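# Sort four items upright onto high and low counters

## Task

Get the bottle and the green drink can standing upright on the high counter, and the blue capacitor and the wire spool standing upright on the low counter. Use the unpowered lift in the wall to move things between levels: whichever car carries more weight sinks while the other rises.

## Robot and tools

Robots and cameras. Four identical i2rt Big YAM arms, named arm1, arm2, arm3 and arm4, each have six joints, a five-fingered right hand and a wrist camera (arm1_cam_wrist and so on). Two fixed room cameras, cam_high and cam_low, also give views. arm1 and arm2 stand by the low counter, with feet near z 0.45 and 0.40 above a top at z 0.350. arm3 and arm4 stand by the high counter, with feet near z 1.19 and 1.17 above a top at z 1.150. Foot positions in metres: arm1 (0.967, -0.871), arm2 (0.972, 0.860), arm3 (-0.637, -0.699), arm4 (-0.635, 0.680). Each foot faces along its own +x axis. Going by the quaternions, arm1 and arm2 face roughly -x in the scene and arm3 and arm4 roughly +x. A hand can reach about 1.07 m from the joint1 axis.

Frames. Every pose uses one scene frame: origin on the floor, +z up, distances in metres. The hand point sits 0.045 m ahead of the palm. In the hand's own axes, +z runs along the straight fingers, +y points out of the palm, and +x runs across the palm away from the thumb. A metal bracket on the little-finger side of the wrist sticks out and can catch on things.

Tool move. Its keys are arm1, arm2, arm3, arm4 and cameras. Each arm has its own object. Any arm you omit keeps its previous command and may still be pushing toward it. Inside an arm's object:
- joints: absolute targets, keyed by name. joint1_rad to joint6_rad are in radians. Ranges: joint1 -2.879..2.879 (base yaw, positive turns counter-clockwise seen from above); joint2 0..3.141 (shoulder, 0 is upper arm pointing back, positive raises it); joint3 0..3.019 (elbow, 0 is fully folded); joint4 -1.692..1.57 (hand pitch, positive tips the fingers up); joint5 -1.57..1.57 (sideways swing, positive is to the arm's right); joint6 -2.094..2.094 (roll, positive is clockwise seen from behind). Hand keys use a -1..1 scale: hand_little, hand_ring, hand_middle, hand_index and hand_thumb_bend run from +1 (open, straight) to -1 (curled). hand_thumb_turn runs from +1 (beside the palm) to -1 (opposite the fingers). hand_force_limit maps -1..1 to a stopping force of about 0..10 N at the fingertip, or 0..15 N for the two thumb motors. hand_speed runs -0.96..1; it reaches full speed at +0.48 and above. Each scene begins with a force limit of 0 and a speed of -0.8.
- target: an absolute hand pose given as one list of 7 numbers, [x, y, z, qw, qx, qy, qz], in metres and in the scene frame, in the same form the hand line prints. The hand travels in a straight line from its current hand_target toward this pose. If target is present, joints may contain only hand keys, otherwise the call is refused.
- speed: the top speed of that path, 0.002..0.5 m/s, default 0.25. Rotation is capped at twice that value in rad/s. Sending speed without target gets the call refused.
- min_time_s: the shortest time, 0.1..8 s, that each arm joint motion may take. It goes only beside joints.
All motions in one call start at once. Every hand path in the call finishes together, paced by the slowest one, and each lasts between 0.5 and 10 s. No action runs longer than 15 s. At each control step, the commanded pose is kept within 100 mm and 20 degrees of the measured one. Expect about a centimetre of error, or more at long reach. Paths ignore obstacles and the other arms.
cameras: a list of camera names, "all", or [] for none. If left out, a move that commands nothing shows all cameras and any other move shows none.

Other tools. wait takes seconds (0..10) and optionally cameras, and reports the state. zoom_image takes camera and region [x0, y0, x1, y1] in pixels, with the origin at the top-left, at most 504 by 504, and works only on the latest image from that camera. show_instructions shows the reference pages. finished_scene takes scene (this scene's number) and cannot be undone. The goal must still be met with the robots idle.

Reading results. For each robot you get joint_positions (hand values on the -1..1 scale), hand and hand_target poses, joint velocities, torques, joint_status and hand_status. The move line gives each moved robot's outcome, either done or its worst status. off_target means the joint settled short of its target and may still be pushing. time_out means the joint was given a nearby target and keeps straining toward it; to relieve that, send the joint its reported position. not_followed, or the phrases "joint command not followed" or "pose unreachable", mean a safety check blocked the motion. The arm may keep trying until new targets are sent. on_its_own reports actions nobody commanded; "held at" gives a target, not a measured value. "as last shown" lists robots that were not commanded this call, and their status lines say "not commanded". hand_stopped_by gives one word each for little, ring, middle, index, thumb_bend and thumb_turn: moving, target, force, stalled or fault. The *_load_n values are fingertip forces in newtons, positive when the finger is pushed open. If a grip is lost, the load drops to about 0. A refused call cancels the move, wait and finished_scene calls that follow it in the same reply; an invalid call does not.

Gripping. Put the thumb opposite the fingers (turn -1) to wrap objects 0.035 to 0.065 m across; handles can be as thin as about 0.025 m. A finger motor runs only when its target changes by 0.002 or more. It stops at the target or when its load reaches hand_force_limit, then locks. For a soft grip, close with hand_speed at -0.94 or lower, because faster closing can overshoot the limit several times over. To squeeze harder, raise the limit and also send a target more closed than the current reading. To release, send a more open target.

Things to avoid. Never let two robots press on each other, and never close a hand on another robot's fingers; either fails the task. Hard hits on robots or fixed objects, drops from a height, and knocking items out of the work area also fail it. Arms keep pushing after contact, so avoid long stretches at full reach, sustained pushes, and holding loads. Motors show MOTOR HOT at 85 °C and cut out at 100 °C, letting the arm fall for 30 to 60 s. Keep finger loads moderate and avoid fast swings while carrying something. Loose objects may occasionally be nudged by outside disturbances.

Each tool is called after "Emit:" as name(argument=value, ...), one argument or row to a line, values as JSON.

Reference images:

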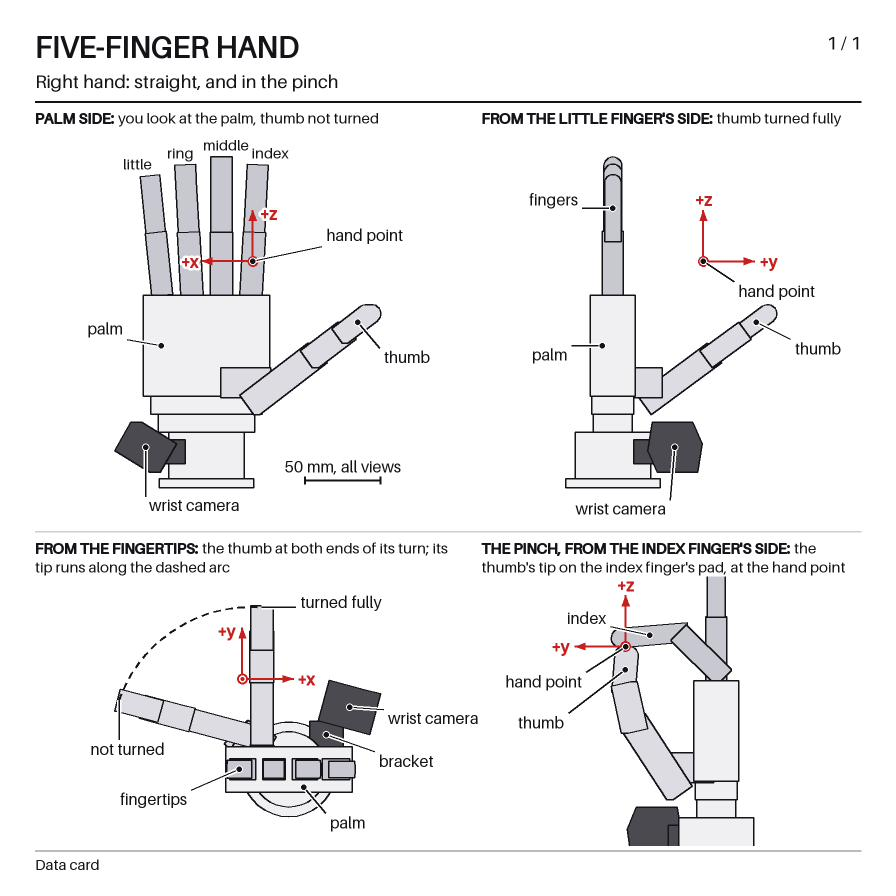

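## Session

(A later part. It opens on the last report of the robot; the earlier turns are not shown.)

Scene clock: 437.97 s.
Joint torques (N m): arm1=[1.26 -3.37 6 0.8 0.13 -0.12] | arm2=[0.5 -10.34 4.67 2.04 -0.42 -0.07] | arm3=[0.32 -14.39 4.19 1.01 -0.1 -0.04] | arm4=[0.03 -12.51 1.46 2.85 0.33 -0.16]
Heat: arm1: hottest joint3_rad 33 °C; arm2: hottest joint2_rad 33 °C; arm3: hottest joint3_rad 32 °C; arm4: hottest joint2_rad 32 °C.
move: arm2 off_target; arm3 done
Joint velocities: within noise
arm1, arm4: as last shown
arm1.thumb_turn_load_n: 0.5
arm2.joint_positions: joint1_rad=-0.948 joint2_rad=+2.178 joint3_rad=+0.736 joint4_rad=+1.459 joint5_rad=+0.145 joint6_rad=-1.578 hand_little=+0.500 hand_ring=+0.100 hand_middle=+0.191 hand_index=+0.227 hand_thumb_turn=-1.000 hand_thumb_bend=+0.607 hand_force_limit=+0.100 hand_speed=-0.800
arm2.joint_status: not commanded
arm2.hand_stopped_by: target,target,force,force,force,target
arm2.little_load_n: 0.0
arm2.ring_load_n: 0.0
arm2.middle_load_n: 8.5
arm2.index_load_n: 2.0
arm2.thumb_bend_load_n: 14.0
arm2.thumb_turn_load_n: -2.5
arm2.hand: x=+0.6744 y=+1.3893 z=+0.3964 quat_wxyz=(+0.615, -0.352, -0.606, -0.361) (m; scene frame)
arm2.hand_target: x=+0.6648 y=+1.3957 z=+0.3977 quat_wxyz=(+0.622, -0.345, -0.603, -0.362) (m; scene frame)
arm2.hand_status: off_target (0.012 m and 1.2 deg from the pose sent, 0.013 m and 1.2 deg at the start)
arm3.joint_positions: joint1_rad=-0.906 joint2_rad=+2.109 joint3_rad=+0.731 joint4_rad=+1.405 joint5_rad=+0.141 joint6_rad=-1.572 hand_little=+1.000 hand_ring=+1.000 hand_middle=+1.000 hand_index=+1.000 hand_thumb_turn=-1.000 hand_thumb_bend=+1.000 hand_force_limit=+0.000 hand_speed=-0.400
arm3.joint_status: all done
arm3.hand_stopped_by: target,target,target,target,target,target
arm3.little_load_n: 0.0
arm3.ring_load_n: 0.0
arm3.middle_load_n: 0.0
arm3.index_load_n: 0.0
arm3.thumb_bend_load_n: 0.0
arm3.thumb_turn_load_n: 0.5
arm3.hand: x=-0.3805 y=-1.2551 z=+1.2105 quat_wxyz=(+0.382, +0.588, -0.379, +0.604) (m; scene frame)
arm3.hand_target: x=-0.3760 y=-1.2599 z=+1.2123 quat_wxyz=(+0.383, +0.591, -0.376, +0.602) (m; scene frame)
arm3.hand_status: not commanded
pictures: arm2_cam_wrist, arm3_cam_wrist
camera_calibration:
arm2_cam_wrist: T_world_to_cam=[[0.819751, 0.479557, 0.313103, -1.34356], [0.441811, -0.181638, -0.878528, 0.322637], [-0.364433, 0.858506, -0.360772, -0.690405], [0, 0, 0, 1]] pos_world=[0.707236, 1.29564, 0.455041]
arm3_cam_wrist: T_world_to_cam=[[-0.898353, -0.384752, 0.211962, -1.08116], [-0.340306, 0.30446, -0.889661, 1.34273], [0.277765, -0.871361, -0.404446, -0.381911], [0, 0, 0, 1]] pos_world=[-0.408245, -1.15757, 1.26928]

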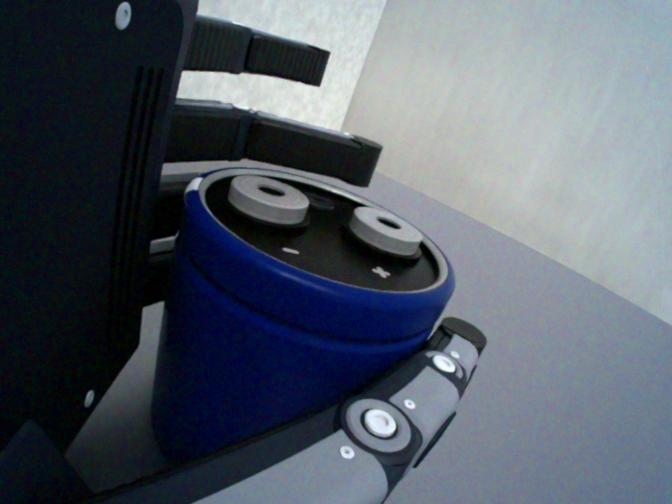

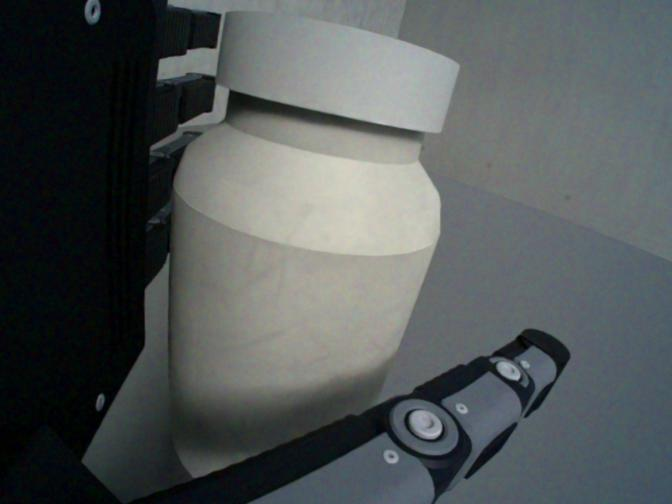

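Emit:
move(
  arm3={"target": [-0.430, -1.147, 1.222, 0.3832, 0.5911, -0.3766, 0.6015], "speed": 0.12},
  arm2={"joints": {"hand_little": 1, "hand_ring": 1, "hand_middle": 1, "hand_index": 1, "hand_thumb_bend": 1, "hand_speed": -0.4}},
  cameras=["arm3_cam_wrist", "arm2_cam_wrist"],
)

Emit:
move(
  arm3={"target": [-0.460, -1.08, 1.34, 0.3832, 0.5911, -0.3766, 0.6015], "speed": 0.2},
  arm2={"target": [0.725, 1.292, 0.400, -0.6229, 0.3474, 0.6016, 0.3597], "speed": 0.12},
  cameras=["arm3_cam_wrist", "arm2_cam_wrist"],
)

Scene clock: 444.33 s.
Joint torques (N m): arm1=[1.2 -3.43 6.01 0.8 0.13 -0.12] | arm2=[0.56 -10.75 4.11 2.04 -0.26 -0.06] | arm3=[0.67 -11.99 0.64 2.77 0.04 0.06] | arm4=[0.09 -12.51 1.46 2.85 0.34 -0.17]
Heat: arm1: hottest joint3_rad 33 °C; arm2: hottest joint2_rad 33 °C; arm3: hottest joint3_rad 32 °C; arm4: hottest joint2_rad 32 °C.
move: arm2 done; arm3 off_target
Joint velocities: within noise
arm1, arm4: as last shown
arm2.joint_positions: joint1_rad=-0.948 joint2_rad=+2.183 joint3_rad=+0.744 joint4_rad=+1.459 joint5_rad=+0.135 joint6_rad=-1.576 hand_little=+1.000 hand_ring=+1.000 hand_middle=+1.000 hand_index=+1.000 hand_thumb_turn=-1.000 hand_thumb_bend=+1.000 hand_force_limit=+0.100 hand_speed=-0.400
arm2.joint_status: all done
arm2.hand_stopped_by: target,target,target,target,target,target
arm2.little_load_n: 0.0
arm2.ring_load_n: 0.0
arm2.middle_load_n: 0.0
arm2.index_load_n: 0.0
arm2.thumb_bend_load_n: 0.0
arm2.thumb_turn_load_n: 0.0
arm2.hand: x=+0.6710 y=+1.3908 z=+0.3960 quat_wxyz=(+0.618, -0.349, -0.607, -0.358) (m; scene frame)
arm2.hand_target: x=+0.6636 y=+1.3955 z=+0.3975 quat_wxyz=(+0.623, -0.344, -0.603, -0.359) (m; scene frame)
arm2.hand_status: not commanded
arm3.joint_positions: joint1_rad=-0.856 joint2_rad=+2.000 joint3_rad=+0.408 joint4_rad=+1.537 joint5_rad=+0.191 joint6_rad=-1.572 hand_little=+1.000 hand_ring=+1.000 hand_middle=+1.000 hand_index=+1.000 hand_thumb_turn=-1.000 hand_thumb_bend=+1.000 hand_force_limit=+0.000 hand_speed=-0.400
arm3.joint_status: not commanded
arm3.hand_stopped_by: target,target,target,target,target,target
arm3.little_load_n: 0.0
arm3.ring_load_n: 0.0
arm3.middle_load_n: 0.0
arm3.index_load_n: 0.0
arm3.thumb_bend_load_n: 0.0
arm3.thumb_turn_load_n: 0.5
arm3.hand: x=-0.4316 y=-1.1484 z=+1.2092 quat_wxyz=(+0.371, +0.614, -0.390, +0.577) (m; scene frame)
arm3.hand_target: x=-0.4287 y=-1.1470 z=+1.2222 quat_wxyz=(+0.374, +0.602, -0.385, +0.591) (m; scene frame)
arm3.hand_status: off_target (0.013 m and 4.5 deg from the pose sent, 0.119 m and 0.5 deg at the start; a joint's target at an end of its range on 27 of 50 steps)
arm4.thumb_turn_load_n: 0.5
pictures: arm2_cam_wrist, arm3_cam_wrist
camera_calibration:
arm2_cam_wrist: T_world_to_cam=[[0.816276, 0.48652, 0.311436, -1.34813], [0.440758, -0.17606, -0.88019, 0.317699], [-0.373398, 0.855746, -0.358151, -0.684201], [0, 0, 0, 1]] pos_world=[0.704936, 1.29733, 0.454444]
arm3_cam_wrist: T_world_to_cam=[[-0.888123, -0.399437, 0.227351, -1.11676], [-0.380881, 0.362793, -0.850477, 1.29377], [0.257231, -0.841921, -0.474342, -0.165801], [0, 0, 0, 1]] pos_world=[-0.456397, -1.05504, 1.27558]

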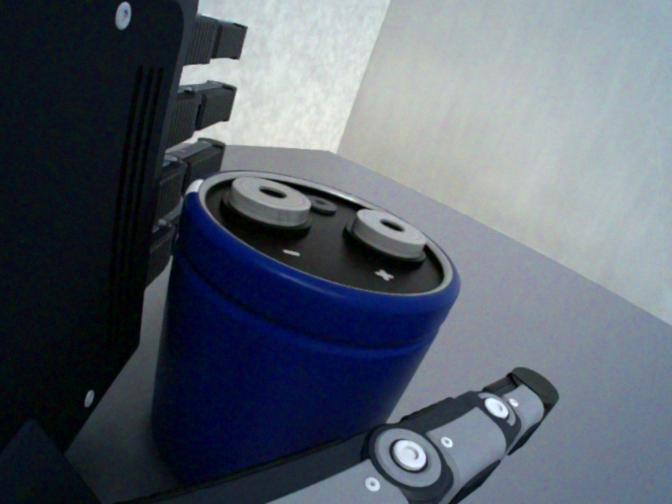

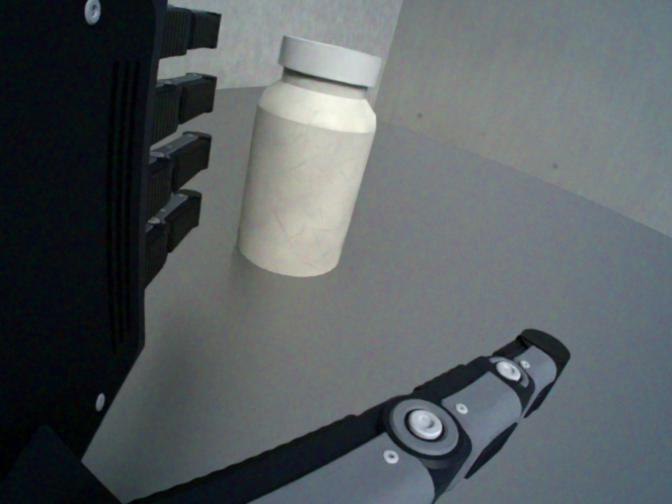

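Scene clock: 446.33 s.
Joint torques (N m): arm1=[1.26 -3.49 5.98 0.75 0.13 -0.11] | arm2=[0.97 -10.75 0.25 2.85 0 0.15] | arm3=[0.73 -6.07 4.71 0.92 0.02 -0.06] | arm4=[0.03 -12.51 1.44 2.86 0.34 -0.17]
Heat: arm1: hottest joint3_rad 33 °C; arm2: hottest joint2_rad 33 °C; arm3: hottest joint3_rad 32 °C; arm4: hottest joint2_rad 32 °C.
move: arm2 off_target; arm3 done
Joint velocities: within noise
arm1, arm4: as last shown
arm1.thumb_turn_load_n: 0.0
arm2.joint_positions: joint1_rad=-0.897 joint2_rad=+2.093 joint3_rad=+0.442 joint4_rad=+1.545 joint5_rad=+0.206 joint6_rad=-1.569 hand_little=+1.000 hand_ring=+1.000 hand_middle=+1.000 hand_index=+1.000 hand_thumb_turn=-1.000 hand_thumb_bend=+1.000 hand_force_limit=+0.100 hand_speed=-0.400
arm2.joint_status: not commanded
arm2.hand_stopped_by: target,target,target,target,target,target
arm2.little_load_n: 0.0
arm2.ring_load_n: 0.0
arm2.middle_load_n: 0.0
arm2.index_load_n: 0.0
arm2.thumb_bend_load_n: 0.0
arm2.thumb_turn_load_n: 0.0
arm2.hand: x=+0.7303 y=+1.2935 z=+0.3854 quat_wxyz=(+0.573, -0.372, -0.643, -0.347) (m; scene frame)
arm2.hand_target: x=+0.7250 y=+1.2923 z=+0.4001 quat_wxyz=(+0.592, -0.370, -0.627, -0.344) (m; scene frame)
arm2.hand_status: off_target (0.016 m and 8.1 deg from the pose sent, 0.113 m and 0.9 deg at the start; a joint's target at an end of its range on 47 of 60 steps)
arm3.joint_positions: joint1_rad=-0.788 joint2_rad=+1.303 joint3_rad=+0.201 joint4_rad=+1.138 joint5_rad=+0.265 joint6_rad=-1.575 hand_little=+1.000 hand_ring=+1.000 hand_middle=+1.000 hand_index=+1.000 hand_thumb_turn=-1.000 hand_thumb_bend=+1.000 hand_force_limit=+0.000 hand_speed=-0.400
arm3.joint_status: not commanded
arm3.hand_stopped_by: target,target,target,target,target,target
arm3.little_load_n: 0.0
arm3.ring_load_n: 0.0
arm3.middle_load_n: 0.0
arm3.index_load_n: 0.0
arm3.thumb_bend_load_n: 0.0
arm3.thumb_turn_load_n: 0.5
arm3.hand: x=-0.4620 y=-1.0828 z=+1.3409 quat_wxyz=(+0.385, +0.584, -0.381, +0.605) (m; scene frame)
arm3.hand_target: x=-0.4610 y=-1.0803 z=+1.3400 quat_wxyz=(+0.385, +0.590, -0.377, +0.601) (m; scene frame)
arm3.hand_status: done (0.003 m and 1.1 deg from the pose sent, 0.150 m and 4.5 deg at the start)
arm4.ring_load_n: 0.5
arm4.thumb_turn_load_n: 0.0
pictures: arm2_cam_wrist, arm3_cam_wrist
camera_calibration:
arm2_cam_wrist: T_world_to_cam=[[0.802138, 0.502222, 0.323031, -1.36033], [0.500219, -0.269694, -0.822828, 0.320654], [-0.326123, 0.821607, -0.467552, -0.53085], [0, 0, 0, 1]] pos_world=[0.757656, 1.20582, 0.455073]
arm3_cam_wrist: T_world_to_cam=[[-0.90216, -0.377324, 0.209124, -1.10554], [-0.333032, 0.301014, -0.893577, 1.38343], [0.274219, -0.875795, -0.397224, -0.172515], [0, 0, 0, 1]] pos_world=[-0.489339, -0.984664, 1.39887]

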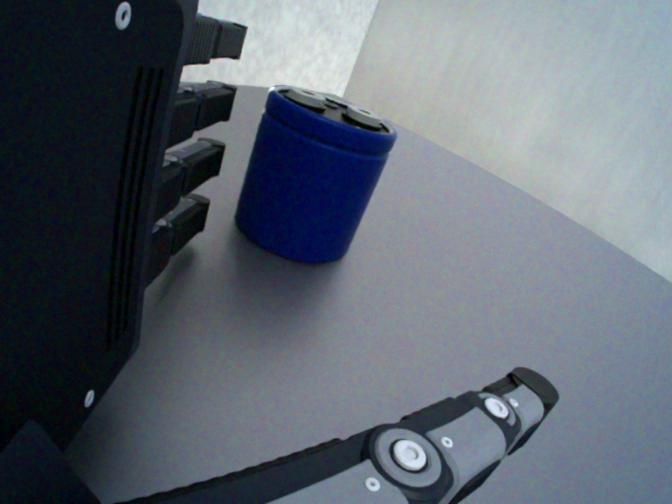

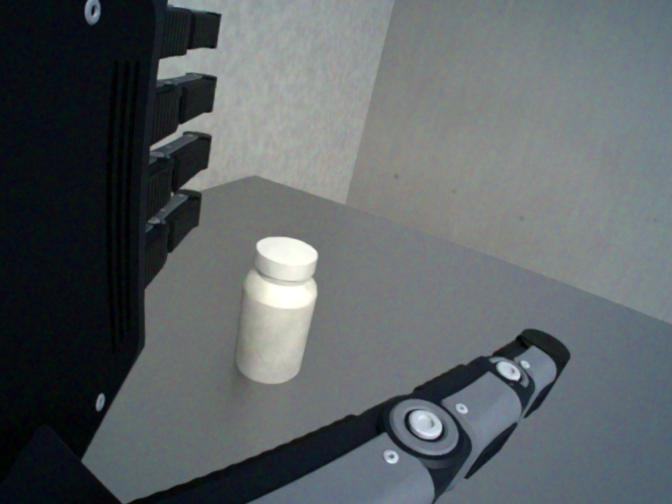

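Emit:
move(
  arm3={"joints": {"joint1_rad": 0.0, "joint5_rad": -0.09}, "min_time_s": 2},
  arm2={"target": [0.765, 1.225, 0.54, -0.6229, 0.3474, 0.6016, 0.3597], "speed": 0.2},
  cameras=["arm2_cam_wrist", "arm3_cam_wrist"],
)

Emit:
move(
  arm3={"target": [-0.02, -0.81, 1.26, 0, 0.6756, 0, 0.7373], "speed": 0.2},
  arm2={"joints": {"joint1_rad": 0.15, "joint5_rad": 0.1}, "min_time_s": 2.5},
  cameras=["arm2_cam_wrist", "arm3_cam_wrist"],
)

Scene clock: 457.80 s.
Joint torques (N m): arm1=[1.03 -3.31 6 0.79 0.12 -0.11] | arm2=[0.91 -5.07 4.21 1.48 -0.05 -0.08] | arm3=[0.97 -6.07 4.81 1.03 -0.18 -0.07] | arm4=[0.03 -12.51 1.44 2.86 0.34 -0.16]
Heat: arm1: hottest joint3_rad 33 °C; arm2: hottest joint2_rad 32 °C; arm3: hottest joint3_rad 31 °C; arm4: hottest joint2_rad 32 °C.
move: arm2 done; arm3 done
Joint velocities: within noise
arm1.joint_positions: joint1_rad=+0.295 joint2_rad=+1.108 joint3_rad=+0.049 joint4_rad=+1.074 joint5_rad=+0.233 joint6_rad=-1.585 hand_little=+1.000 hand_ring=+1.000 hand_middle=+1.000 hand_index=+1.000 hand_thumb_turn=-1.000 hand_thumb_bend=+1.000 hand_force_limit=+0.100 hand_speed=-0.400
arm1.joint_status: not commanded
arm1.hand_stopped_by: target,target,target,target,target,target
arm1.little_load_n: 0.0
arm1.ring_load_n: 0.0
arm1.middle_load_n: 0.0
arm1.index_load_n: 0.0
arm1.thumb_bend_load_n: 0.0
arm1.thumb_turn_load_n: 0.0
arm1.hand: x=+0.6031 y=-0.8473 z=+0.5952 quat_wxyz=(-0.713, +0.002, +0.701, +0.000) (m; scene frame)
arm1.hand_target: x=+0.5998 y=-0.8502 z=+0.6001 quat_wxyz=(-0.715, -0.001, +0.699, +0.000) (m; scene frame)
arm1.hand_status: not commanded
arm2.joint_positions: joint1_rad=-0.841 joint2_rad=+1.380 joint3_rad=+0.191 joint4_rad=+1.221 joint5_rad=+0.254 joint6_rad=-1.569 hand_little=+1.000 hand_ring=+1.000 hand_middle=+1.000 hand_index=+1.000 hand_thumb_turn=-1.000 hand_thumb_bend=+1.000 hand_force_limit=+0.100 hand_speed=-0.400
arm2.joint_status: not commanded
arm2.hand_stopped_by: target,target,target,target,target,target
arm2.little_load_n: 0.0
arm2.ring_load_n: 0.0
arm2.middle_load_n: 0.0
arm2.index_load_n: 0.0
arm2.thumb_bend_load_n: 0.0
arm2.thumb_turn_load_n: 0.0
arm2.hand: x=+0.7679 y=+1.2278 z=+0.5360 quat_wxyz=(+0.621, -0.355, -0.599, -0.360) (m; scene frame)
arm2.hand_target: x=+0.7657 y=+1.2253 z=+0.5396 quat_wxyz=(+0.623, -0.350, -0.599, -0.360) (m; scene frame)
arm2.hand_status: done (0.006 m and 0.9 deg from the pose sent, 0.173 m and 8.1 deg at the start; a joint's target at an end of its range on 1 of 74 steps)
arm3.joint_positions: joint1_rad=-0.006 joint2_rad=+1.303 joint3_rad=+0.201 joint4_rad=+1.138 joint5_rad=-0.086 joint6_rad=-1.575 hand_little=+1.000 hand_ring=+1.000 hand_middle=+1.000 hand_index=+1.000 hand_thumb_turn=-1.000 hand_thumb_bend=+1.000 hand_force_limit=+0.000 hand_speed=-0.400
arm3.joint_status: all done
arm3.hand_stopped_by: target,target,target,target,target,target
arm3.little_load_n: 0.0
arm3.ring_load_n: 0.0
arm3.middle_load_n: 0.0
arm3.index_load_n: 0.0
arm3.thumb_bend_load_n: 0.0
arm3.thumb_turn_load_n: 0.0
arm3.hand: x=-0.2098 y=-0.7852 z=+1.3450 quat_wxyz=(+0.003, +0.693, -0.004, +0.721) (m; scene frame)
arm3.hand_target: x=-0.2109 y=-0.7823 z=+1.3440 quat_wxyz=(+0.003, +0.697, +0.002, +0.717) (m; scene frame)
arm3.hand_status: not commanded
arm4.joint_positions: joint1_rad=+0.475 joint2_rad=+1.934 joint3_rad=+0.490 joint4_rad=+1.469 joint5_rad=+0.546 joint6_rad=-1.606 hand_little=+1.000 hand_ring=+1.000 hand_middle=+1.000 hand_index=+1.000 hand_thumb_turn=-1.000 hand_thumb_bend=+1.000 hand_force_limit=+0.100 hand_speed=-0.200
arm4.joint_status: not commanded
arm4.hand_stopped_by: target,target,target,target,target,target
arm4.little_load_n: 0.0
arm4.ring_load_n: 0.0
arm4.middle_load_n: 0.0
arm4.index_load_n: 0.0
arm4.thumb_bend_load_n: 0.0
arm4.thumb_turn_load_n: 0.0
arm4.hand: x=-0.1478 y=+0.7971 z=+1.2242 quat_wxyz=(+0.008, +0.699, +0.008, +0.715) (m; scene frame)
arm4.hand_target: x=-0.1496 y=+0.8009 z=+1.2402 quat_wxyz=(-0.002, +0.684, +0.002, +0.729) (m; scene frame)
arm4.hand_status: not commanded
pictures: arm2_cam_wrist, arm3_cam_wrist
camera_calibration:
arm2_cam_wrist: T_world_to_cam=[[0.826578, 0.476621, 0.299333, -1.38078], [0.424318, -0.178315, -0.887783, 0.388945], [-0.369761, 0.860834, -0.34963, -0.472072], [0, 0, 0, 1]] pos_world=[0.801731, 1.13384, 0.593561]
arm3_cam_wrist: T_world_to_cam=[[-0.04256, -0.974885, 0.218605, -1.06832], [-0.40466, -0.183233, -0.895922, 0.989362], [0.913476, -0.126591, -0.386698, 0.728765], [0, 0, 0, 1]] pos_world=[-0.310823, -0.767952, 1.40174]

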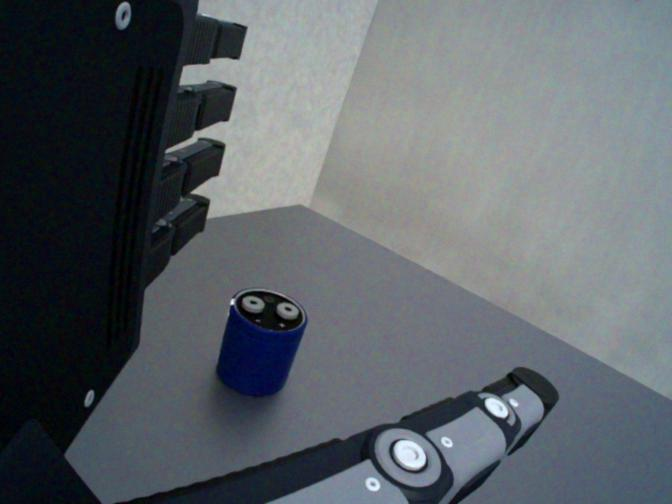

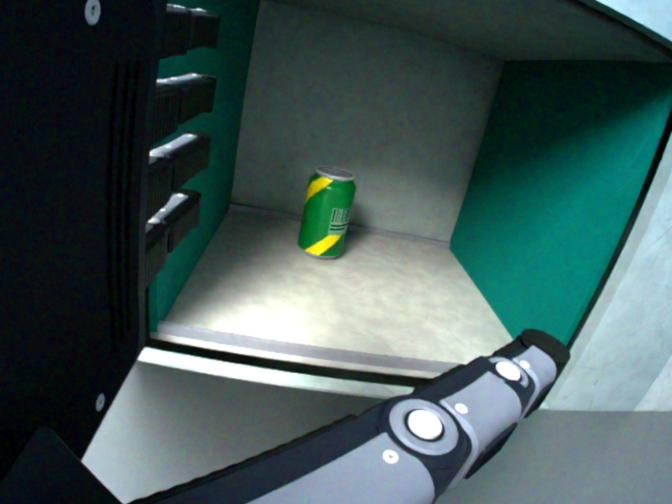

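Scene clock: 460.73 s.
Joint torques (N m): arm1=[1.08 -3.37 6.06 0.79 0.13 -0.12] | arm2=[0.91 -5.3 4.18 1.54 -0.23 -0.07] | arm3=[-0.26 -12.4 5.61 2.66 -0.19 0.09] | arm4=[0.09 -12.51 1.46 2.86 0.34 -0.16]
Heat: arm1: hottest joint3_rad 33 °C; arm2: hottest joint2_rad 32 °C; arm3: hottest joint3_rad 31 °C; arm4: hottest joint2_rad 32 °C.
move: arm2 done; arm3 off_target
Joint velocities: within noise
arm1, arm4: as last shown
arm2.joint_positions: joint1_rad=+0.141 joint2_rad=+1.380 joint3_rad=+0.191 joint4_rad=+1.221 joint5_rad=+0.097 joint6_rad=-1.569 hand_little=+1.000 hand_ring=+1.000 hand_middle=+1.000 hand_index=+1.000 hand_thumb_turn=-1.000 hand_thumb_bend=+1.000 hand_force_limit=+0.100 hand_speed=-0.400
arm2.joint_status: all done
arm2.hand_stopped_by: target,target,target,target,target,target
arm2.little_load_n: 0.0
arm2.ring_load_n: 0.0
arm2.middle_load_n: 0.0
arm2.index_load_n: 0.0
arm2.thumb_bend_load_n: 0.0
arm2.thumb_turn_load_n: 0.5
arm2.hand: x=+0.5435 y=+0.8638 z=+0.5364 quat_wxyz=(+0.717, +0.026, -0.695, +0.030) (m; scene frame)
arm2.hand_target: x=+0.5444 y=+0.8600 z=+0.5401 quat_wxyz=(+0.719, +0.031, -0.693, +0.032) (m; scene frame)
arm2.hand_status: not commanded
arm3.joint_positions: joint1_rad=-0.022 joint2_rad=+2.002 joint3_rad=+0.693 joint4_rad=+1.355 joint5_rad=-0.116 joint6_rad=-1.575 hand_little=+1.000 hand_ring=+1.000 hand_middle=+1.000 hand_index=+1.000 hand_thumb_turn=-1.000 hand_thumb_bend=+1.000 hand_force_limit=+0.000 hand_speed=-0.400
arm3.joint_status: not commanded
arm3.hand_stopped_by: target,target,target,target,target,target
arm3.little_load_n: 0.0
arm3.ring_load_n: 0.0
arm3.middle_load_n: 0.0
arm3.index_load_n: 0.0
arm3.thumb_bend_load_n: 0.0
arm3.thumb_turn_load_n: 0.0
arm3.hand: x=-0.0289 y=-0.8057 z=+1.2522 quat_wxyz=(-0.001, +0.690, +0.001, +0.724) (m; scene frame)
arm3.hand_target: x=-0.0204 y=-0.8100 z=+1.2601 quat_wxyz=(+0.000, +0.676, +0.000, +0.737) (m; scene frame)
arm3.hand_status: off_target (0.013 m and 2.2 deg from the pose sent, 0.209 m and 2.8 deg at the start)
pictures: arm2_cam_wrist, arm3_cam_wrist
camera_calibration:
arm2_cam_wrist: T_world_to_cam=[[-0.0862783, 0.948736, 0.304067, -0.93607], [0.338614, 0.314961, -0.886645, 0.0395449], [-0.936961, 0.0264632, -0.348429, 0.786863], [0, 0, 0, 1]] pos_world=[0.643107, 0.854805, 0.593857]
arm3_cam_wrist: T_world_to_cam=[[-0.0315454, -0.974907, 0.220366, -1.06222], [-0.393646, -0.190538, -0.899299, 0.97438], [0.918721, -0.115115, -0.377758, 0.523332], [0, 0, 0, 1]] pos_world=[-0.130743, -0.789669, 1.30803]

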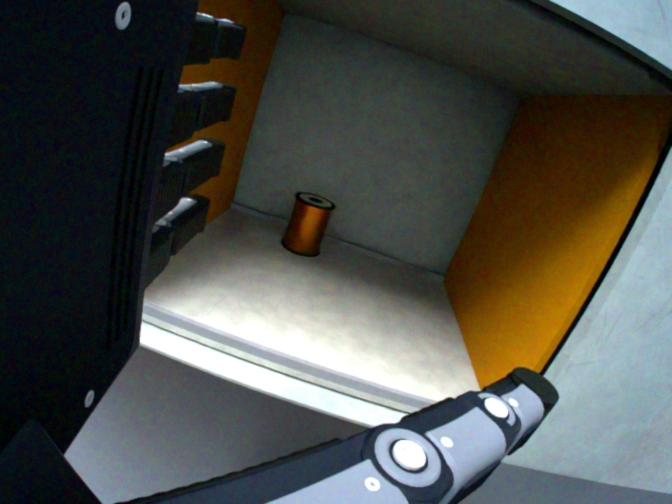

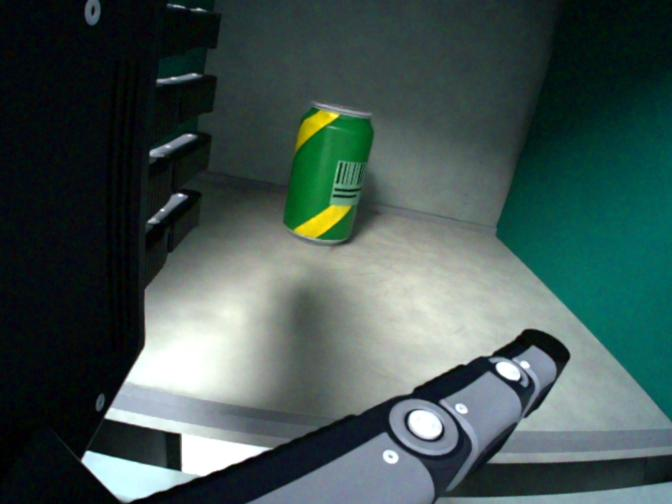

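Emit:
move(
  arm3={"target": [0.14, -0.819, 1.226, 0, 0.6756, 0, 0.7373], "speed": 0.15},
  arm2={"target": [0.40, 0.81, 0.50, -0.7192, 0, 0.6947, 0], "speed": 0.2},
  cameras=["arm2_cam_wrist", "arm3_cam_wrist"],
)

Scene clock: 470.20 s.
Joint torques (N m): arm1=[1.08 -3.49 6.05 0.77 0.12 -0.11] | arm2=[0.85 -7.94 6.6 1.72 -0.03 -0.12] | arm3=[0.73 -17.26 8.16 0.84 0.02 0.08] | arm4=[0.09 -12.51 1.44 2.85 0.33 -0.17]
Heat: arm1: hottest joint3_rad 33 °C; arm2: hottest joint2_rad 32 °C; arm3: hottest joint3_rad 31 °C; arm4: hottest joint2_rad 32 °C.
move: arm2 off_target; arm3 off_target
Joint velocities: within noise
arm1, arm4: as last shown
arm1.thumb_turn_load_n: 0.5
arm2.joint_positions: joint1_rad=+0.242 joint2_rad=+1.812 joint3_rad=+0.582 joint4_rad=+1.247 joint5_rad=+0.283 joint6_rad=-1.569 hand_little=+1.000 hand_ring=+1.000 hand_middle=+1.000 hand_index=+1.000 hand_thumb_turn=-1.000 hand_thumb_bend=+1.000 hand_force_limit=+0.100 hand_speed=-0.400
arm2.joint_status: not commanded
arm2.hand_stopped_by: target,target,target,target,target,target
arm2.little_load_n: 0.0
arm2.ring_load_n: 0.0
arm2.middle_load_n: 0.0
arm2.index_load_n: 0.0
arm2.thumb_bend_load_n: 0.0
arm2.thumb_turn_load_n: 0.5
arm2.hand: x=+0.4123 y=+0.8171 z=+0.4937 quat_wxyz=(+0.713, -0.004, -0.701, +0.001) (m; scene frame)
arm2.hand_target: x=+0.4005 y=+0.8099 z=+0.5004 quat_wxyz=(+0.720, +0.000, -0.694, +0.000) (m; scene frame)
arm2.hand_status: off_target (0.016 m and 1.1 deg from the pose sent, 0.158 m and 4.6 deg at the start)
arm3.joint_positions: joint1_rad=-0.018 joint2_rad=+2.262 joint3_rad=+1.193 joint4_rad=+1.160 joint5_rad=-0.105 joint6_rad=-1.575 hand_little=+1.000 hand_ring=+1.000 hand_middle=+1.000 hand_index=+1.000 hand_thumb_turn=-1.000 hand_thumb_bend=+1.000 hand_force_limit=+0.000 hand_speed=-0.400
arm3.joint_status: not commanded
arm3.hand_stopped_by: target,target,target,target,target,target
arm3.little_load_n: 0.0
arm3.ring_load_n: 0.0
arm3.middle_load_n: 0.0
arm3.index_load_n: 0.0
arm3.thumb_bend_load_n: 0.0
arm3.thumb_turn_load_n: 0.5
arm3.hand: x=+0.1288 y=-0.8227 z=+1.2314 quat_wxyz=(+0.003, +0.674, +0.000, +0.739) (m; scene frame)
arm3.hand_target: x=+0.1393 y=-0.8190 z=+1.2260 quat_wxyz=(+0.000, +0.676, +0.000, +0.737) (m; scene frame)
arm3.hand_status: off_target (0.013 m and 0.5 deg from the pose sent, 0.171 m and 2.2 deg at the start)
arm4.thumb_turn_load_n: 0.5
pictures: arm2_cam_wrist, arm3_cam_wrist
camera_calibration:
arm2_cam_wrist: T_world_to_cam=[[-0.0104321, 0.953172, 0.302248, -0.924169], [0.377121, 0.283695, -0.881645, 0.0679105], [-0.926105, 0.104787, -0.362421, 0.58868], [0, 0, 0, 1]] pos_world=[0.509929, 0.799941, 0.552551]
arm3_cam_wrist: T_world_to_cam=[[-0.0487979, -0.973665, 0.222699, -1.06885], [-0.355125, -0.191482, -0.914998, 1.02809], [0.933544, -0.123736, -0.336429, 0.308628], [0, 0, 0, 1]] pos_world=[0.0248237, -0.805654, 1.28256]

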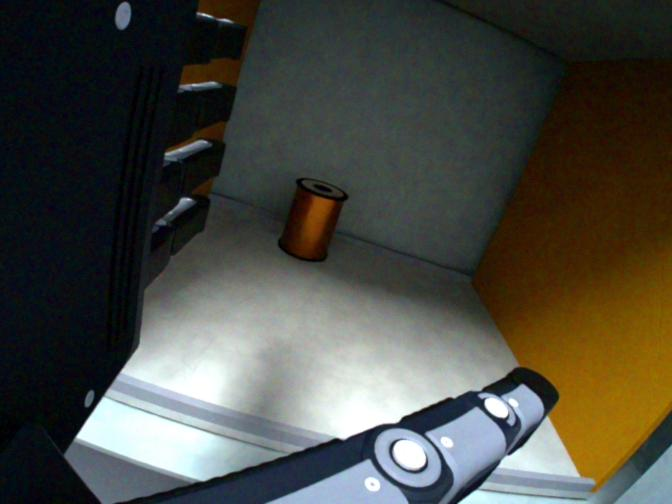

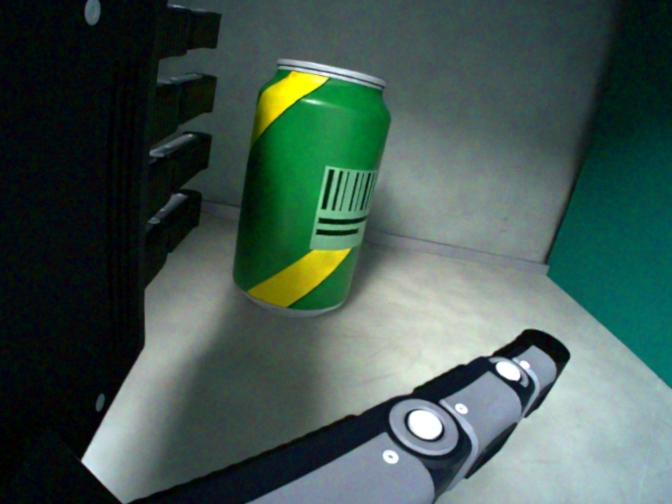

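Emit:
move(
  arm3={"target": [0.205, -0.816, 1.222, 0, 0.6802, 0, 0.733], "speed": 0.12},
  arm2={"target": [0.20, 0.82, 0.44, -0.7192, 0, 0.6947, 0], "speed": 0.15},
  cameras=["arm2_cam_wrist", "arm3_cam_wrist"],
)

Scene clock: 480.43 s.
Joint torques (N m): arm1=[0.97 -3.55 5.98 0.83 0.14 -0.11] | arm2=[-0.44 -14.1 8.58 1.44 -0.26 -0.08] | arm3=[0.91 -19.14 9.54 1.02 0.02 0.06] | arm4=[0.09 -12.51 1.44 2.86 0.33 -0.17]
Heat: arm1: hottest joint3_rad 33 °C; arm2: hottest joint2_rad 31 °C; arm3: hottest joint3_rad 32 °C; arm4: hottest joint2_rad 32 °C.
move: arm2 off_target; arm3 off_target
Joint velocities: within noise
arm1, arm4: as last shown
arm1.thumb_bend_load_n: -0.5
arm1.thumb_turn_load_n: 0.0
arm2.joint_positions: joint1_rad=+0.145 joint2_rad=+2.220 joint3_rad=+1.178 joint4_rad=+1.057 joint5_rad=+0.175 joint6_rad=-1.569 hand_little=+1.000 hand_ring=+1.000 hand_middle=+1.000 hand_index=+1.000 hand_thumb_turn=-1.000 hand_thumb_bend=+1.000 hand_force_limit=+0.100 hand_speed=-0.400
arm2.joint_status: not commanded
arm2.hand_stopped_by: target,target,target,target,target,target
arm2.little_load_n: 0.0
arm2.ring_load_n: 0.0
arm2.middle_load_n: 0.0
arm2.index_load_n: 0.0
arm2.thumb_bend_load_n: 0.0
arm2.thumb_turn_load_n: 0.5
arm2.hand: x=+0.2150 y=+0.8169 z=+0.4321 quat_wxyz=(+0.712, +0.000, -0.702, +0.003) (m; scene frame)
arm2.hand_target: x=+0.2010 y=+0.8203 z=+0.4403 quat_wxyz=(+0.719, +0.000, -0.695, +0.000) (m; scene frame)
arm2.hand_status: off_target (0.017 m and 1.2 deg from the pose sent, 0.219 m and 1.1 deg at the start)
arm3.joint_positions: joint1_rad=-0.004 joint2_rad=+2.354 joint3_rad=+1.416 joint4_rad=+1.013 joint5_rad=-0.091 joint6_rad=-1.575 hand_little=+1.000 hand_ring=+1.000 hand_middle=+1.000 hand_index=+1.000 hand_thumb_turn=-1.000 hand_thumb_bend=+1.000 hand_force_limit=+0.000 hand_speed=-0.400
arm3.joint_status: not commanded
arm3.hand_stopped_by: target,target,target,target,target,target
arm3.little_load_n: 0.0
arm3.ring_load_n: 0.0
arm3.middle_load_n: 0.0
arm3.index_load_n: 0.0
arm3.thumb_bend_load_n: 0.0
arm3.thumb_turn_load_n: 0.0
arm3.hand: x=+0.1931 y=-0.8202 z=+1.2260 quat_wxyz=(+0.002, +0.679, +0.000, +0.734) (m; scene frame)
arm3.hand_target: x=+0.2040 y=-0.8157 z=+1.2220 quat_wxyz=(+0.000, +0.680, +0.000, +0.733) (m; scene frame)
arm3.hand_status: off_target (0.013 m and 0.3 deg from the pose sent, 0.077 m and 1.1 deg at the start)
arm4.thumb_turn_load_n: 0.0
pictures: arm2_cam_wrist, arm3_cam_wrist
camera_calibration:
arm2_cam_wrist: T_world_to_cam=[[-0.0207662, 0.952317, 0.304401, -0.905409], [0.376448, 0.289507, -0.880041, 0.0828647], [-0.926205, 0.0963162, -0.36451, 0.391528], [0, 0, 0, 1]] pos_world=[0.312639, 0.800537, 0.491248]
arm3_cam_wrist: T_world_to_cam=[[-0.0444, -0.974335, 0.220681, -1.06107], [-0.369335, -0.189239, -0.909824, 1.04473], [0.928235, -0.121901, -0.351454, 0.268044], [0, 0, 0, 1]] pos_world=[0.0899366, -0.803458, 1.27889]

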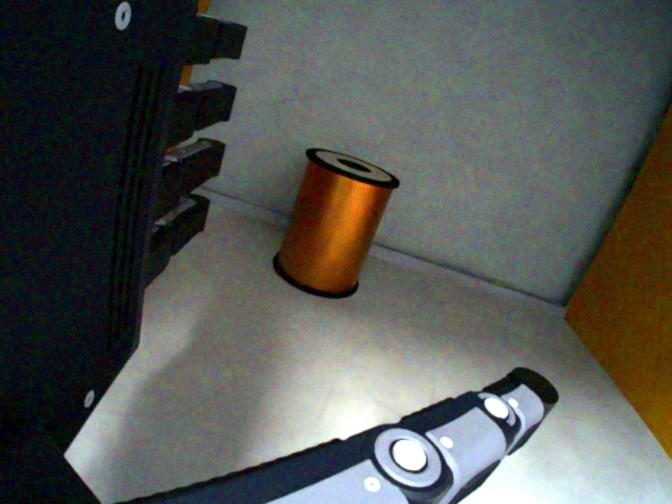

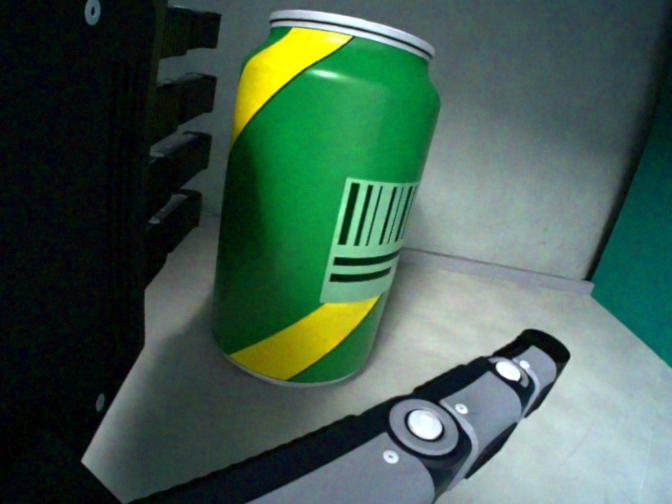

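Emit:
move(
  arm3={"target": [0.236, -0.816, 1.220, 0, 0.6802, 0, 0.733], "speed": 0.08},
  arm2={"target": [0.118, 0.830, 0.414, -0.7192, 0, 0.6947, 0], "speed": 0.12},
  cameras=["arm2_cam_wrist", "arm3_cam_wrist"],
)

Scene clock: 488.33 s.
Joint torques (N m): arm1=[1.14 -3.31 6.02 0.8 0.14 -0.11] | arm2=[-0.38 -16.5 9.8 1.35 -0.27 -0.08] | arm3=[0.91 -20.07 10.13 1.02 0.03 0.05] | arm4=[0.09 -12.51 1.44 2.85 0.34 -0.16]
Heat: arm1: hottest joint3_rad 33 °C; arm2: hottest joint2_rad 32 °C; arm3: hottest joint3_rad 34 °C; arm4: hottest joint2_rad 32 °C.
move: arm2 off_target; arm3 off_target
Joint velocities: within noise
arm1, arm4: as last shown
arm1.thumb_bend_load_n: 0.0
arm1.thumb_turn_load_n: 0.5
arm2.joint_positions: joint1_rad=+0.109 joint2_rad=+2.394 joint3_rad=+1.472 joint4_rad=+0.931 joint5_rad=+0.139 joint6_rad=-1.569 hand_little=+1.000 hand_ring=+1.000 hand_middle=+1.000 hand_index=+1.000 hand_thumb_turn=-1.000 hand_thumb_bend=+1.000 hand_force_limit=+0.100 hand_speed=-0.400
arm2.joint_status: not commanded
arm2.hand_stopped_by: target,target,target,target,target,target
arm2.little_load_n: 0.0
arm2.ring_load_n: 0.0
arm2.middle_load_n: 0.0
arm2.index_load_n: 0.0
arm2.thumb_bend_load_n: 0.0
arm2.thumb_turn_load_n: 0.0
arm2.hand: x=+0.1335 y=+0.8255 z=+0.4034 quat_wxyz=(+0.710, +0.001, -0.704, +0.003) (m; scene frame)
arm2.hand_target: x=+0.1193 y=+0.8300 z=+0.4142 quat_wxyz=(+0.719, +0.000, -0.695, +0.000) (m; scene frame)
arm2.hand_status: off_target (0.019 m and 1.5 deg from the pose sent, 0.100 m and 1.2 deg at the start)
arm3.joint_positions: joint1_rad=+0.000 joint2_rad=+2.408 joint3_rad=+1.535 joint4_rad=+0.947 joint5_rad=-0.086 joint6_rad=-1.575 hand_little=+1.000 hand_ring=+1.000 hand_middle=+1.000 hand_index=+1.000 hand_thumb_turn=-1.000 hand_thumb_bend=+1.000 hand_force_limit=+0.000 hand_speed=-0.400
arm3.joint_status: not commanded
arm3.hand_stopped_by: target,target,target,target,target,target
arm3.little_load_n: 0.0
arm3.ring_load_n: 0.0
arm3.middle_load_n: 0.0
arm3.index_load_n: 0.0
arm3.thumb_bend_load_n: 0.0
arm3.thumb_turn_load_n: 0.0
arm3.hand: x=+0.2241 y=-0.8207 z=+1.2237 quat_wxyz=(+0.002, +0.680, -0.001, +0.733) (m; scene frame)
arm3.hand_target: x=+0.2350 y=-0.8157 z=+1.2203 quat_wxyz=(+0.000, +0.680, +0.000, +0.733) (m; scene frame)
arm3.hand_status: off_target (0.013 m and 0.3 deg from the pose sent, 0.044 m and 0.3 deg at the start)
arm4.little_load_n: 0.5
pictures: arm2_cam_wrist, arm3_cam_wrist
camera_calibration:
arm2_cam_wrist: T_world_to_cam=[[-0.0232167, 0.951898, 0.305535, -0.906397], [0.380644, 0.291015, -0.877736, 0.0829744], [-0.92443, 0.0959222, -0.369091, 0.306641], [0, 0, 0, 1]] pos_world=[0.230841, 0.809237, 0.462944]
arm3_cam_wrist: T_world_to_cam=[[-0.0449022, -0.974382, 0.220372, -1.05915], [-0.370484, -0.188621, -0.909485, 1.05426], [0.927753, -0.122482, -0.352524, 0.239276], [0, 0, 0, 1]] pos_world=[0.121038, -0.803857, 1.27659]

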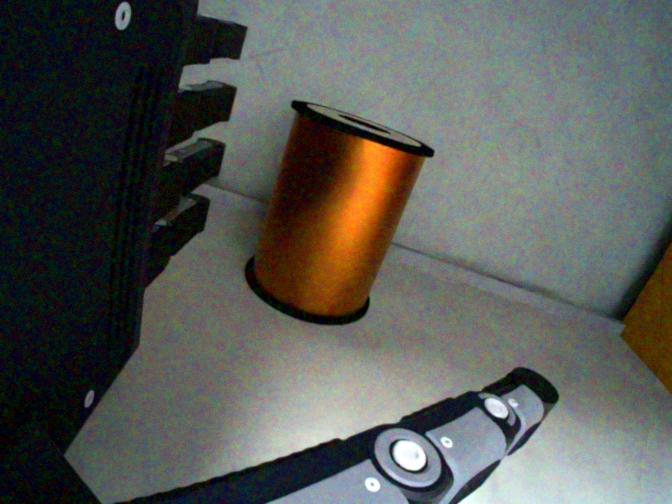

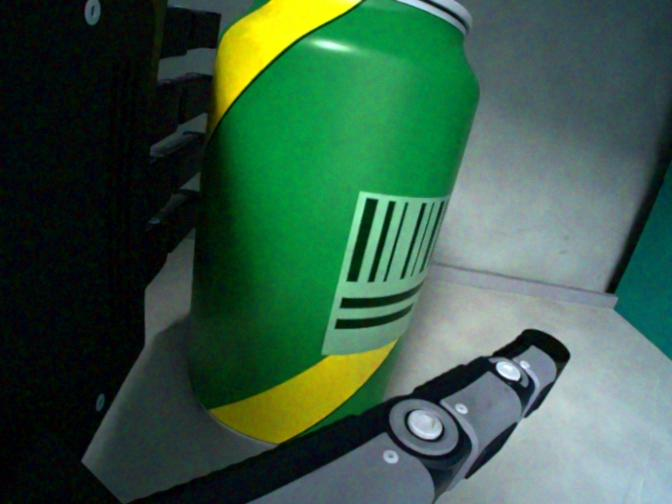

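Emit:
move(
  arm3={"joints": {"hand_little": -1, "hand_ring": -1, "hand_middle": -1, "hand_index": -1, "hand_thumb_bend": -1, "hand_speed": -0.8, "hand_force_limit": 0.1}},
  arm2={"target": [0.062, 0.831, 0.414, -0.7192, 0, 0.6947, 0], "speed": 0.08},
  cameras=["arm2_cam_wrist", "arm3_cam_wrist"],
)

Emit:
move(
  arm3={"target": [0.234, -0.817, 1.31, 0, 0.6625, 0, 0.7489], "speed": 0.1},
  cameras=["arm3_cam_wrist"],
)

Scene clock: 502.97 s.
Joint torques (N m): arm1=[1.03 -3.31 6.09 0.81 0.13 -0.11] | arm2=[-0.38 -17.96 10.91 1.47 -0.26 -0.07] | arm3=[0.67 -20.13 9.87 1.01 0.03 0.04] | arm4=[0.09 -12.51 1.46 2.86 0.33 -0.17]
Heat: arm1: hottest joint3_rad 33 °C; arm2: hottest joint2_rad 34 °C; arm3: hottest joint3_rad 35 °C; arm4: hottest joint2_rad 32 °C.
move: arm2 moving; arm3 off_target
Joint velocities: within noise
arm1, arm4: as last shown
arm1.index_load_n: -0.5
arm2.joint_positions: joint1_rad=+0.098 joint2_rad=+2.494 joint3_rad=+1.696 joint4_rad=+0.802 joint5_rad=+0.126 joint6_rad=-1.569 hand_little=+1.000 hand_ring=+1.000 hand_middle=+1.000 hand_index=+1.000 hand_thumb_turn=-1.000 hand_thumb_bend=+1.000 hand_force_limit=+0.100 hand_speed=-0.400
arm2.joint_status: not commanded
arm2.hand_stopped_by: target,target,target,target,target,target
arm2.little_load_n: 0.0
arm2.ring_load_n: 0.0
arm2.middle_load_n: 0.0
arm2.index_load_n: 0.0
arm2.thumb_bend_load_n: 0.5
arm2.thumb_turn_load_n: 0.0
arm2.hand: x=+0.0779 y=+0.8251 z=+0.4005 quat_wxyz=(+0.709, +0.002, -0.705, +0.004) (m; scene frame)
arm2.hand_target: x=+0.0638 y=+0.8310 z=+0.4147 quat_wxyz=(+0.719, +0.000, -0.695, +0.000) (m; scene frame)
arm2.hand_status: moving (0.022 m and 1.7 deg from the pose sent, 0.072 m and 1.5 deg at the start)
arm3.joint_positions: joint1_rad=+0.004 joint2_rad=+2.409 joint3_rad=+1.538 joint4_rad=+0.947 joint5_rad=-0.092 joint6_rad=-1.575 hand_little=+0.301 hand_ring=+0.337 hand_middle=+0.320 hand_index=+0.301 hand_thumb_turn=-1.000 hand_thumb_bend=+0.667 hand_force_limit=+0.100 hand_speed=-0.800
arm3.joint_status: hand_little off_target (ended at +0.301, target -1.000); hand_ring off_target (ended at +0.337, target -1.000); hand_middle off_target (ended at +0.320, target -1.000); hand_index off_target (ended at +0.301, target -1.000); hand_thumb_bend off_target (ended at +0.667, target -1.000); the others done
arm3.hand_stopped_by: force,force,force,force,force,target
arm3.little_load_n: 9.5
arm3.ring_load_n: 0.0
arm3.middle_load_n: 0.0
arm3.index_load_n: 9.0
arm3.thumb_bend_load_n: 21.0
arm3.thumb_turn_load_n: 5.5
arm3.hand: x=+0.2259 y=-0.8167 z=+1.2252 quat_wxyz=(-0.001, +0.679, +0.003, +0.734) (m; scene frame)
arm3.hand_target: x=+0.2353 y=-0.8146 z=+1.2204 quat_wxyz=(-0.002, +0.680, +0.002, +0.733) (m; scene frame)
arm3.hand_status: not commanded
arm4.little_load_n: 0.0
pictures: arm2_cam_wrist, arm3_cam_wrist
camera_calibration:
arm2_cam_wrist: T_world_to_cam=[[-0.02549, 0.951676, 0.306045, -0.906204], [0.383508, 0.292029, -0.876151, 0.100082], [-0.923186, 0.0950377, -0.372419, 0.256205], [0, 0, 0, 1]] pos_world=[0.175043, 0.808836, 0.460442]
arm3_cam_wrist: T_world_to_cam=[[-0.0363774, -0.974607, 0.220949, -1.05831], [-0.365864, -0.192757, -0.910488, 1.05384], [0.929957, -0.113959, -0.349562, 0.241557], [0, 0, 0, 1]] pos_world=[0.122428, -0.80077, 1.27778]

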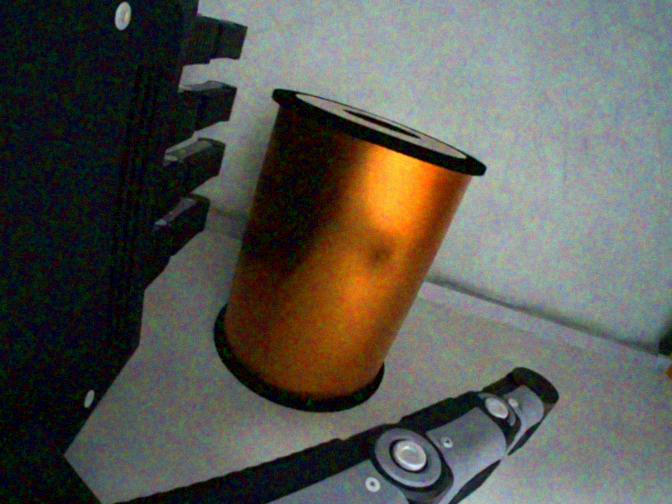

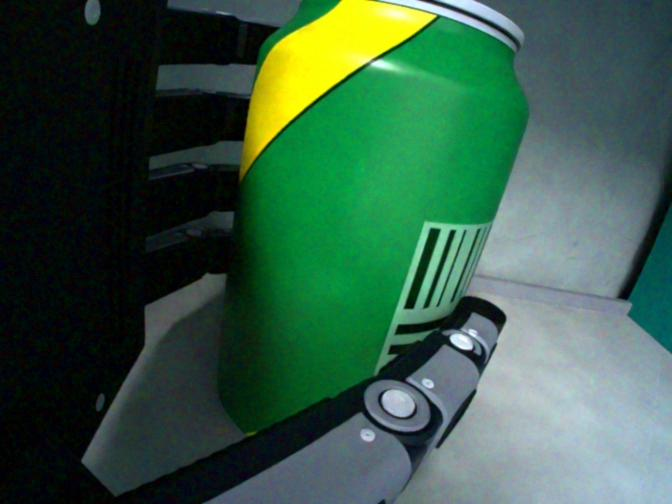

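Scene clock: 504.83 s.
Joint torques (N m): arm1=[1.14 -3.43 6 0.81 0.12 -0.12] | arm2=[-0.67 -17.9 10.92 1.52 -0.26 -0.08] | arm3=[0.5 -26.46 7.95 1.8 0 -0.02] | arm4=[0.03 -12.57 1.46 2.85 0.33 -0.16]
Heat: arm1: hottest joint3_rad 33 °C; arm2: hottest joint2_rad 34 °C; arm3: hottest joint3_rad 35 °C; arm4: hottest joint2_rad 32 °C.
move: arm3 off_target
Joint velocities: within noise
arm1, arm2, arm4: as last shown
arm1.index_load_n: 0.0
arm2.thumb_bend_load_n: 0.0
arm2.thumb_turn_load_n: 0.5
arm3.joint_positions: joint1_rad=+0.004 joint2_rad=+2.346 joint3_rad=+1.531 joint4_rad=+0.861 joint5_rad=-0.080 joint6_rad=-1.564 hand_little=+0.301 hand_ring=+0.337 hand_middle=+0.320 hand_index=+0.301 hand_thumb_turn=-1.000 hand_thumb_bend=+0.667 hand_force_limit=+0.100 hand_speed=-0.800
arm3.joint_status: not commanded
arm3.hand_stopped_by: force,force,force,force,force,target
arm3.little_load_n: 7.5
arm3.ring_load_n: 0.0
arm3.middle_load_n: 0.0
arm3.index_load_n: 9.5
arm3.thumb_bend_load_n: 20.5
arm3.thumb_turn_load_n: 7.5
arm3.hand: x=+0.2270 y=-0.8191 z=+1.2500 quat_wxyz=(-0.002, +0.690, -0.006, +0.724) (m; scene frame)
arm3.hand_target: x=+0.2331 y=-0.8183 z=+1.3090 quat_wxyz=(+0.002, +0.662, -0.003, +0.749) (m; scene frame)
arm3.hand_status: off_target (0.060 m and 4.3 deg from the pose sent, 0.085 m and 2.5 deg at the start)
arm4.thumb_bend_load_n: 0.5
arm4.thumb_turn_load_n: 0.5
pictures: arm3_cam_wrist
camera_calibration:
arm3_cam_wrist: T_world_to_cam=[[-0.0406846, -0.977214, 0.208319, -1.05144], [-0.395909, -0.17566, -0.901332, 1.08583], [0.917388, -0.119146, -0.379741, 0.285211], [0, 0, 0, 1]] pos_world=[0.125465, -0.802767, 1.30604]

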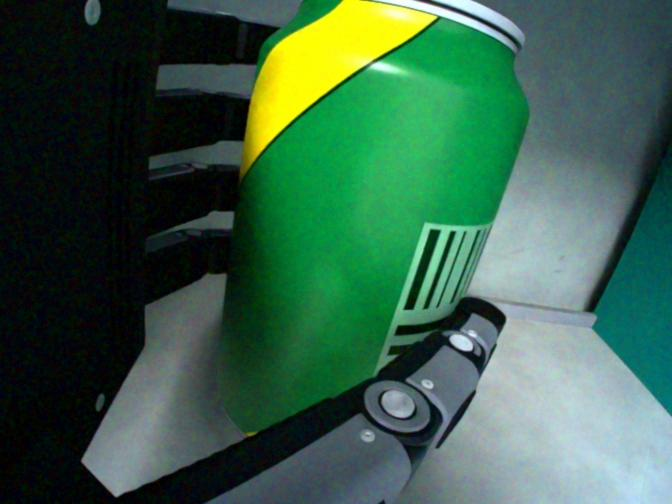

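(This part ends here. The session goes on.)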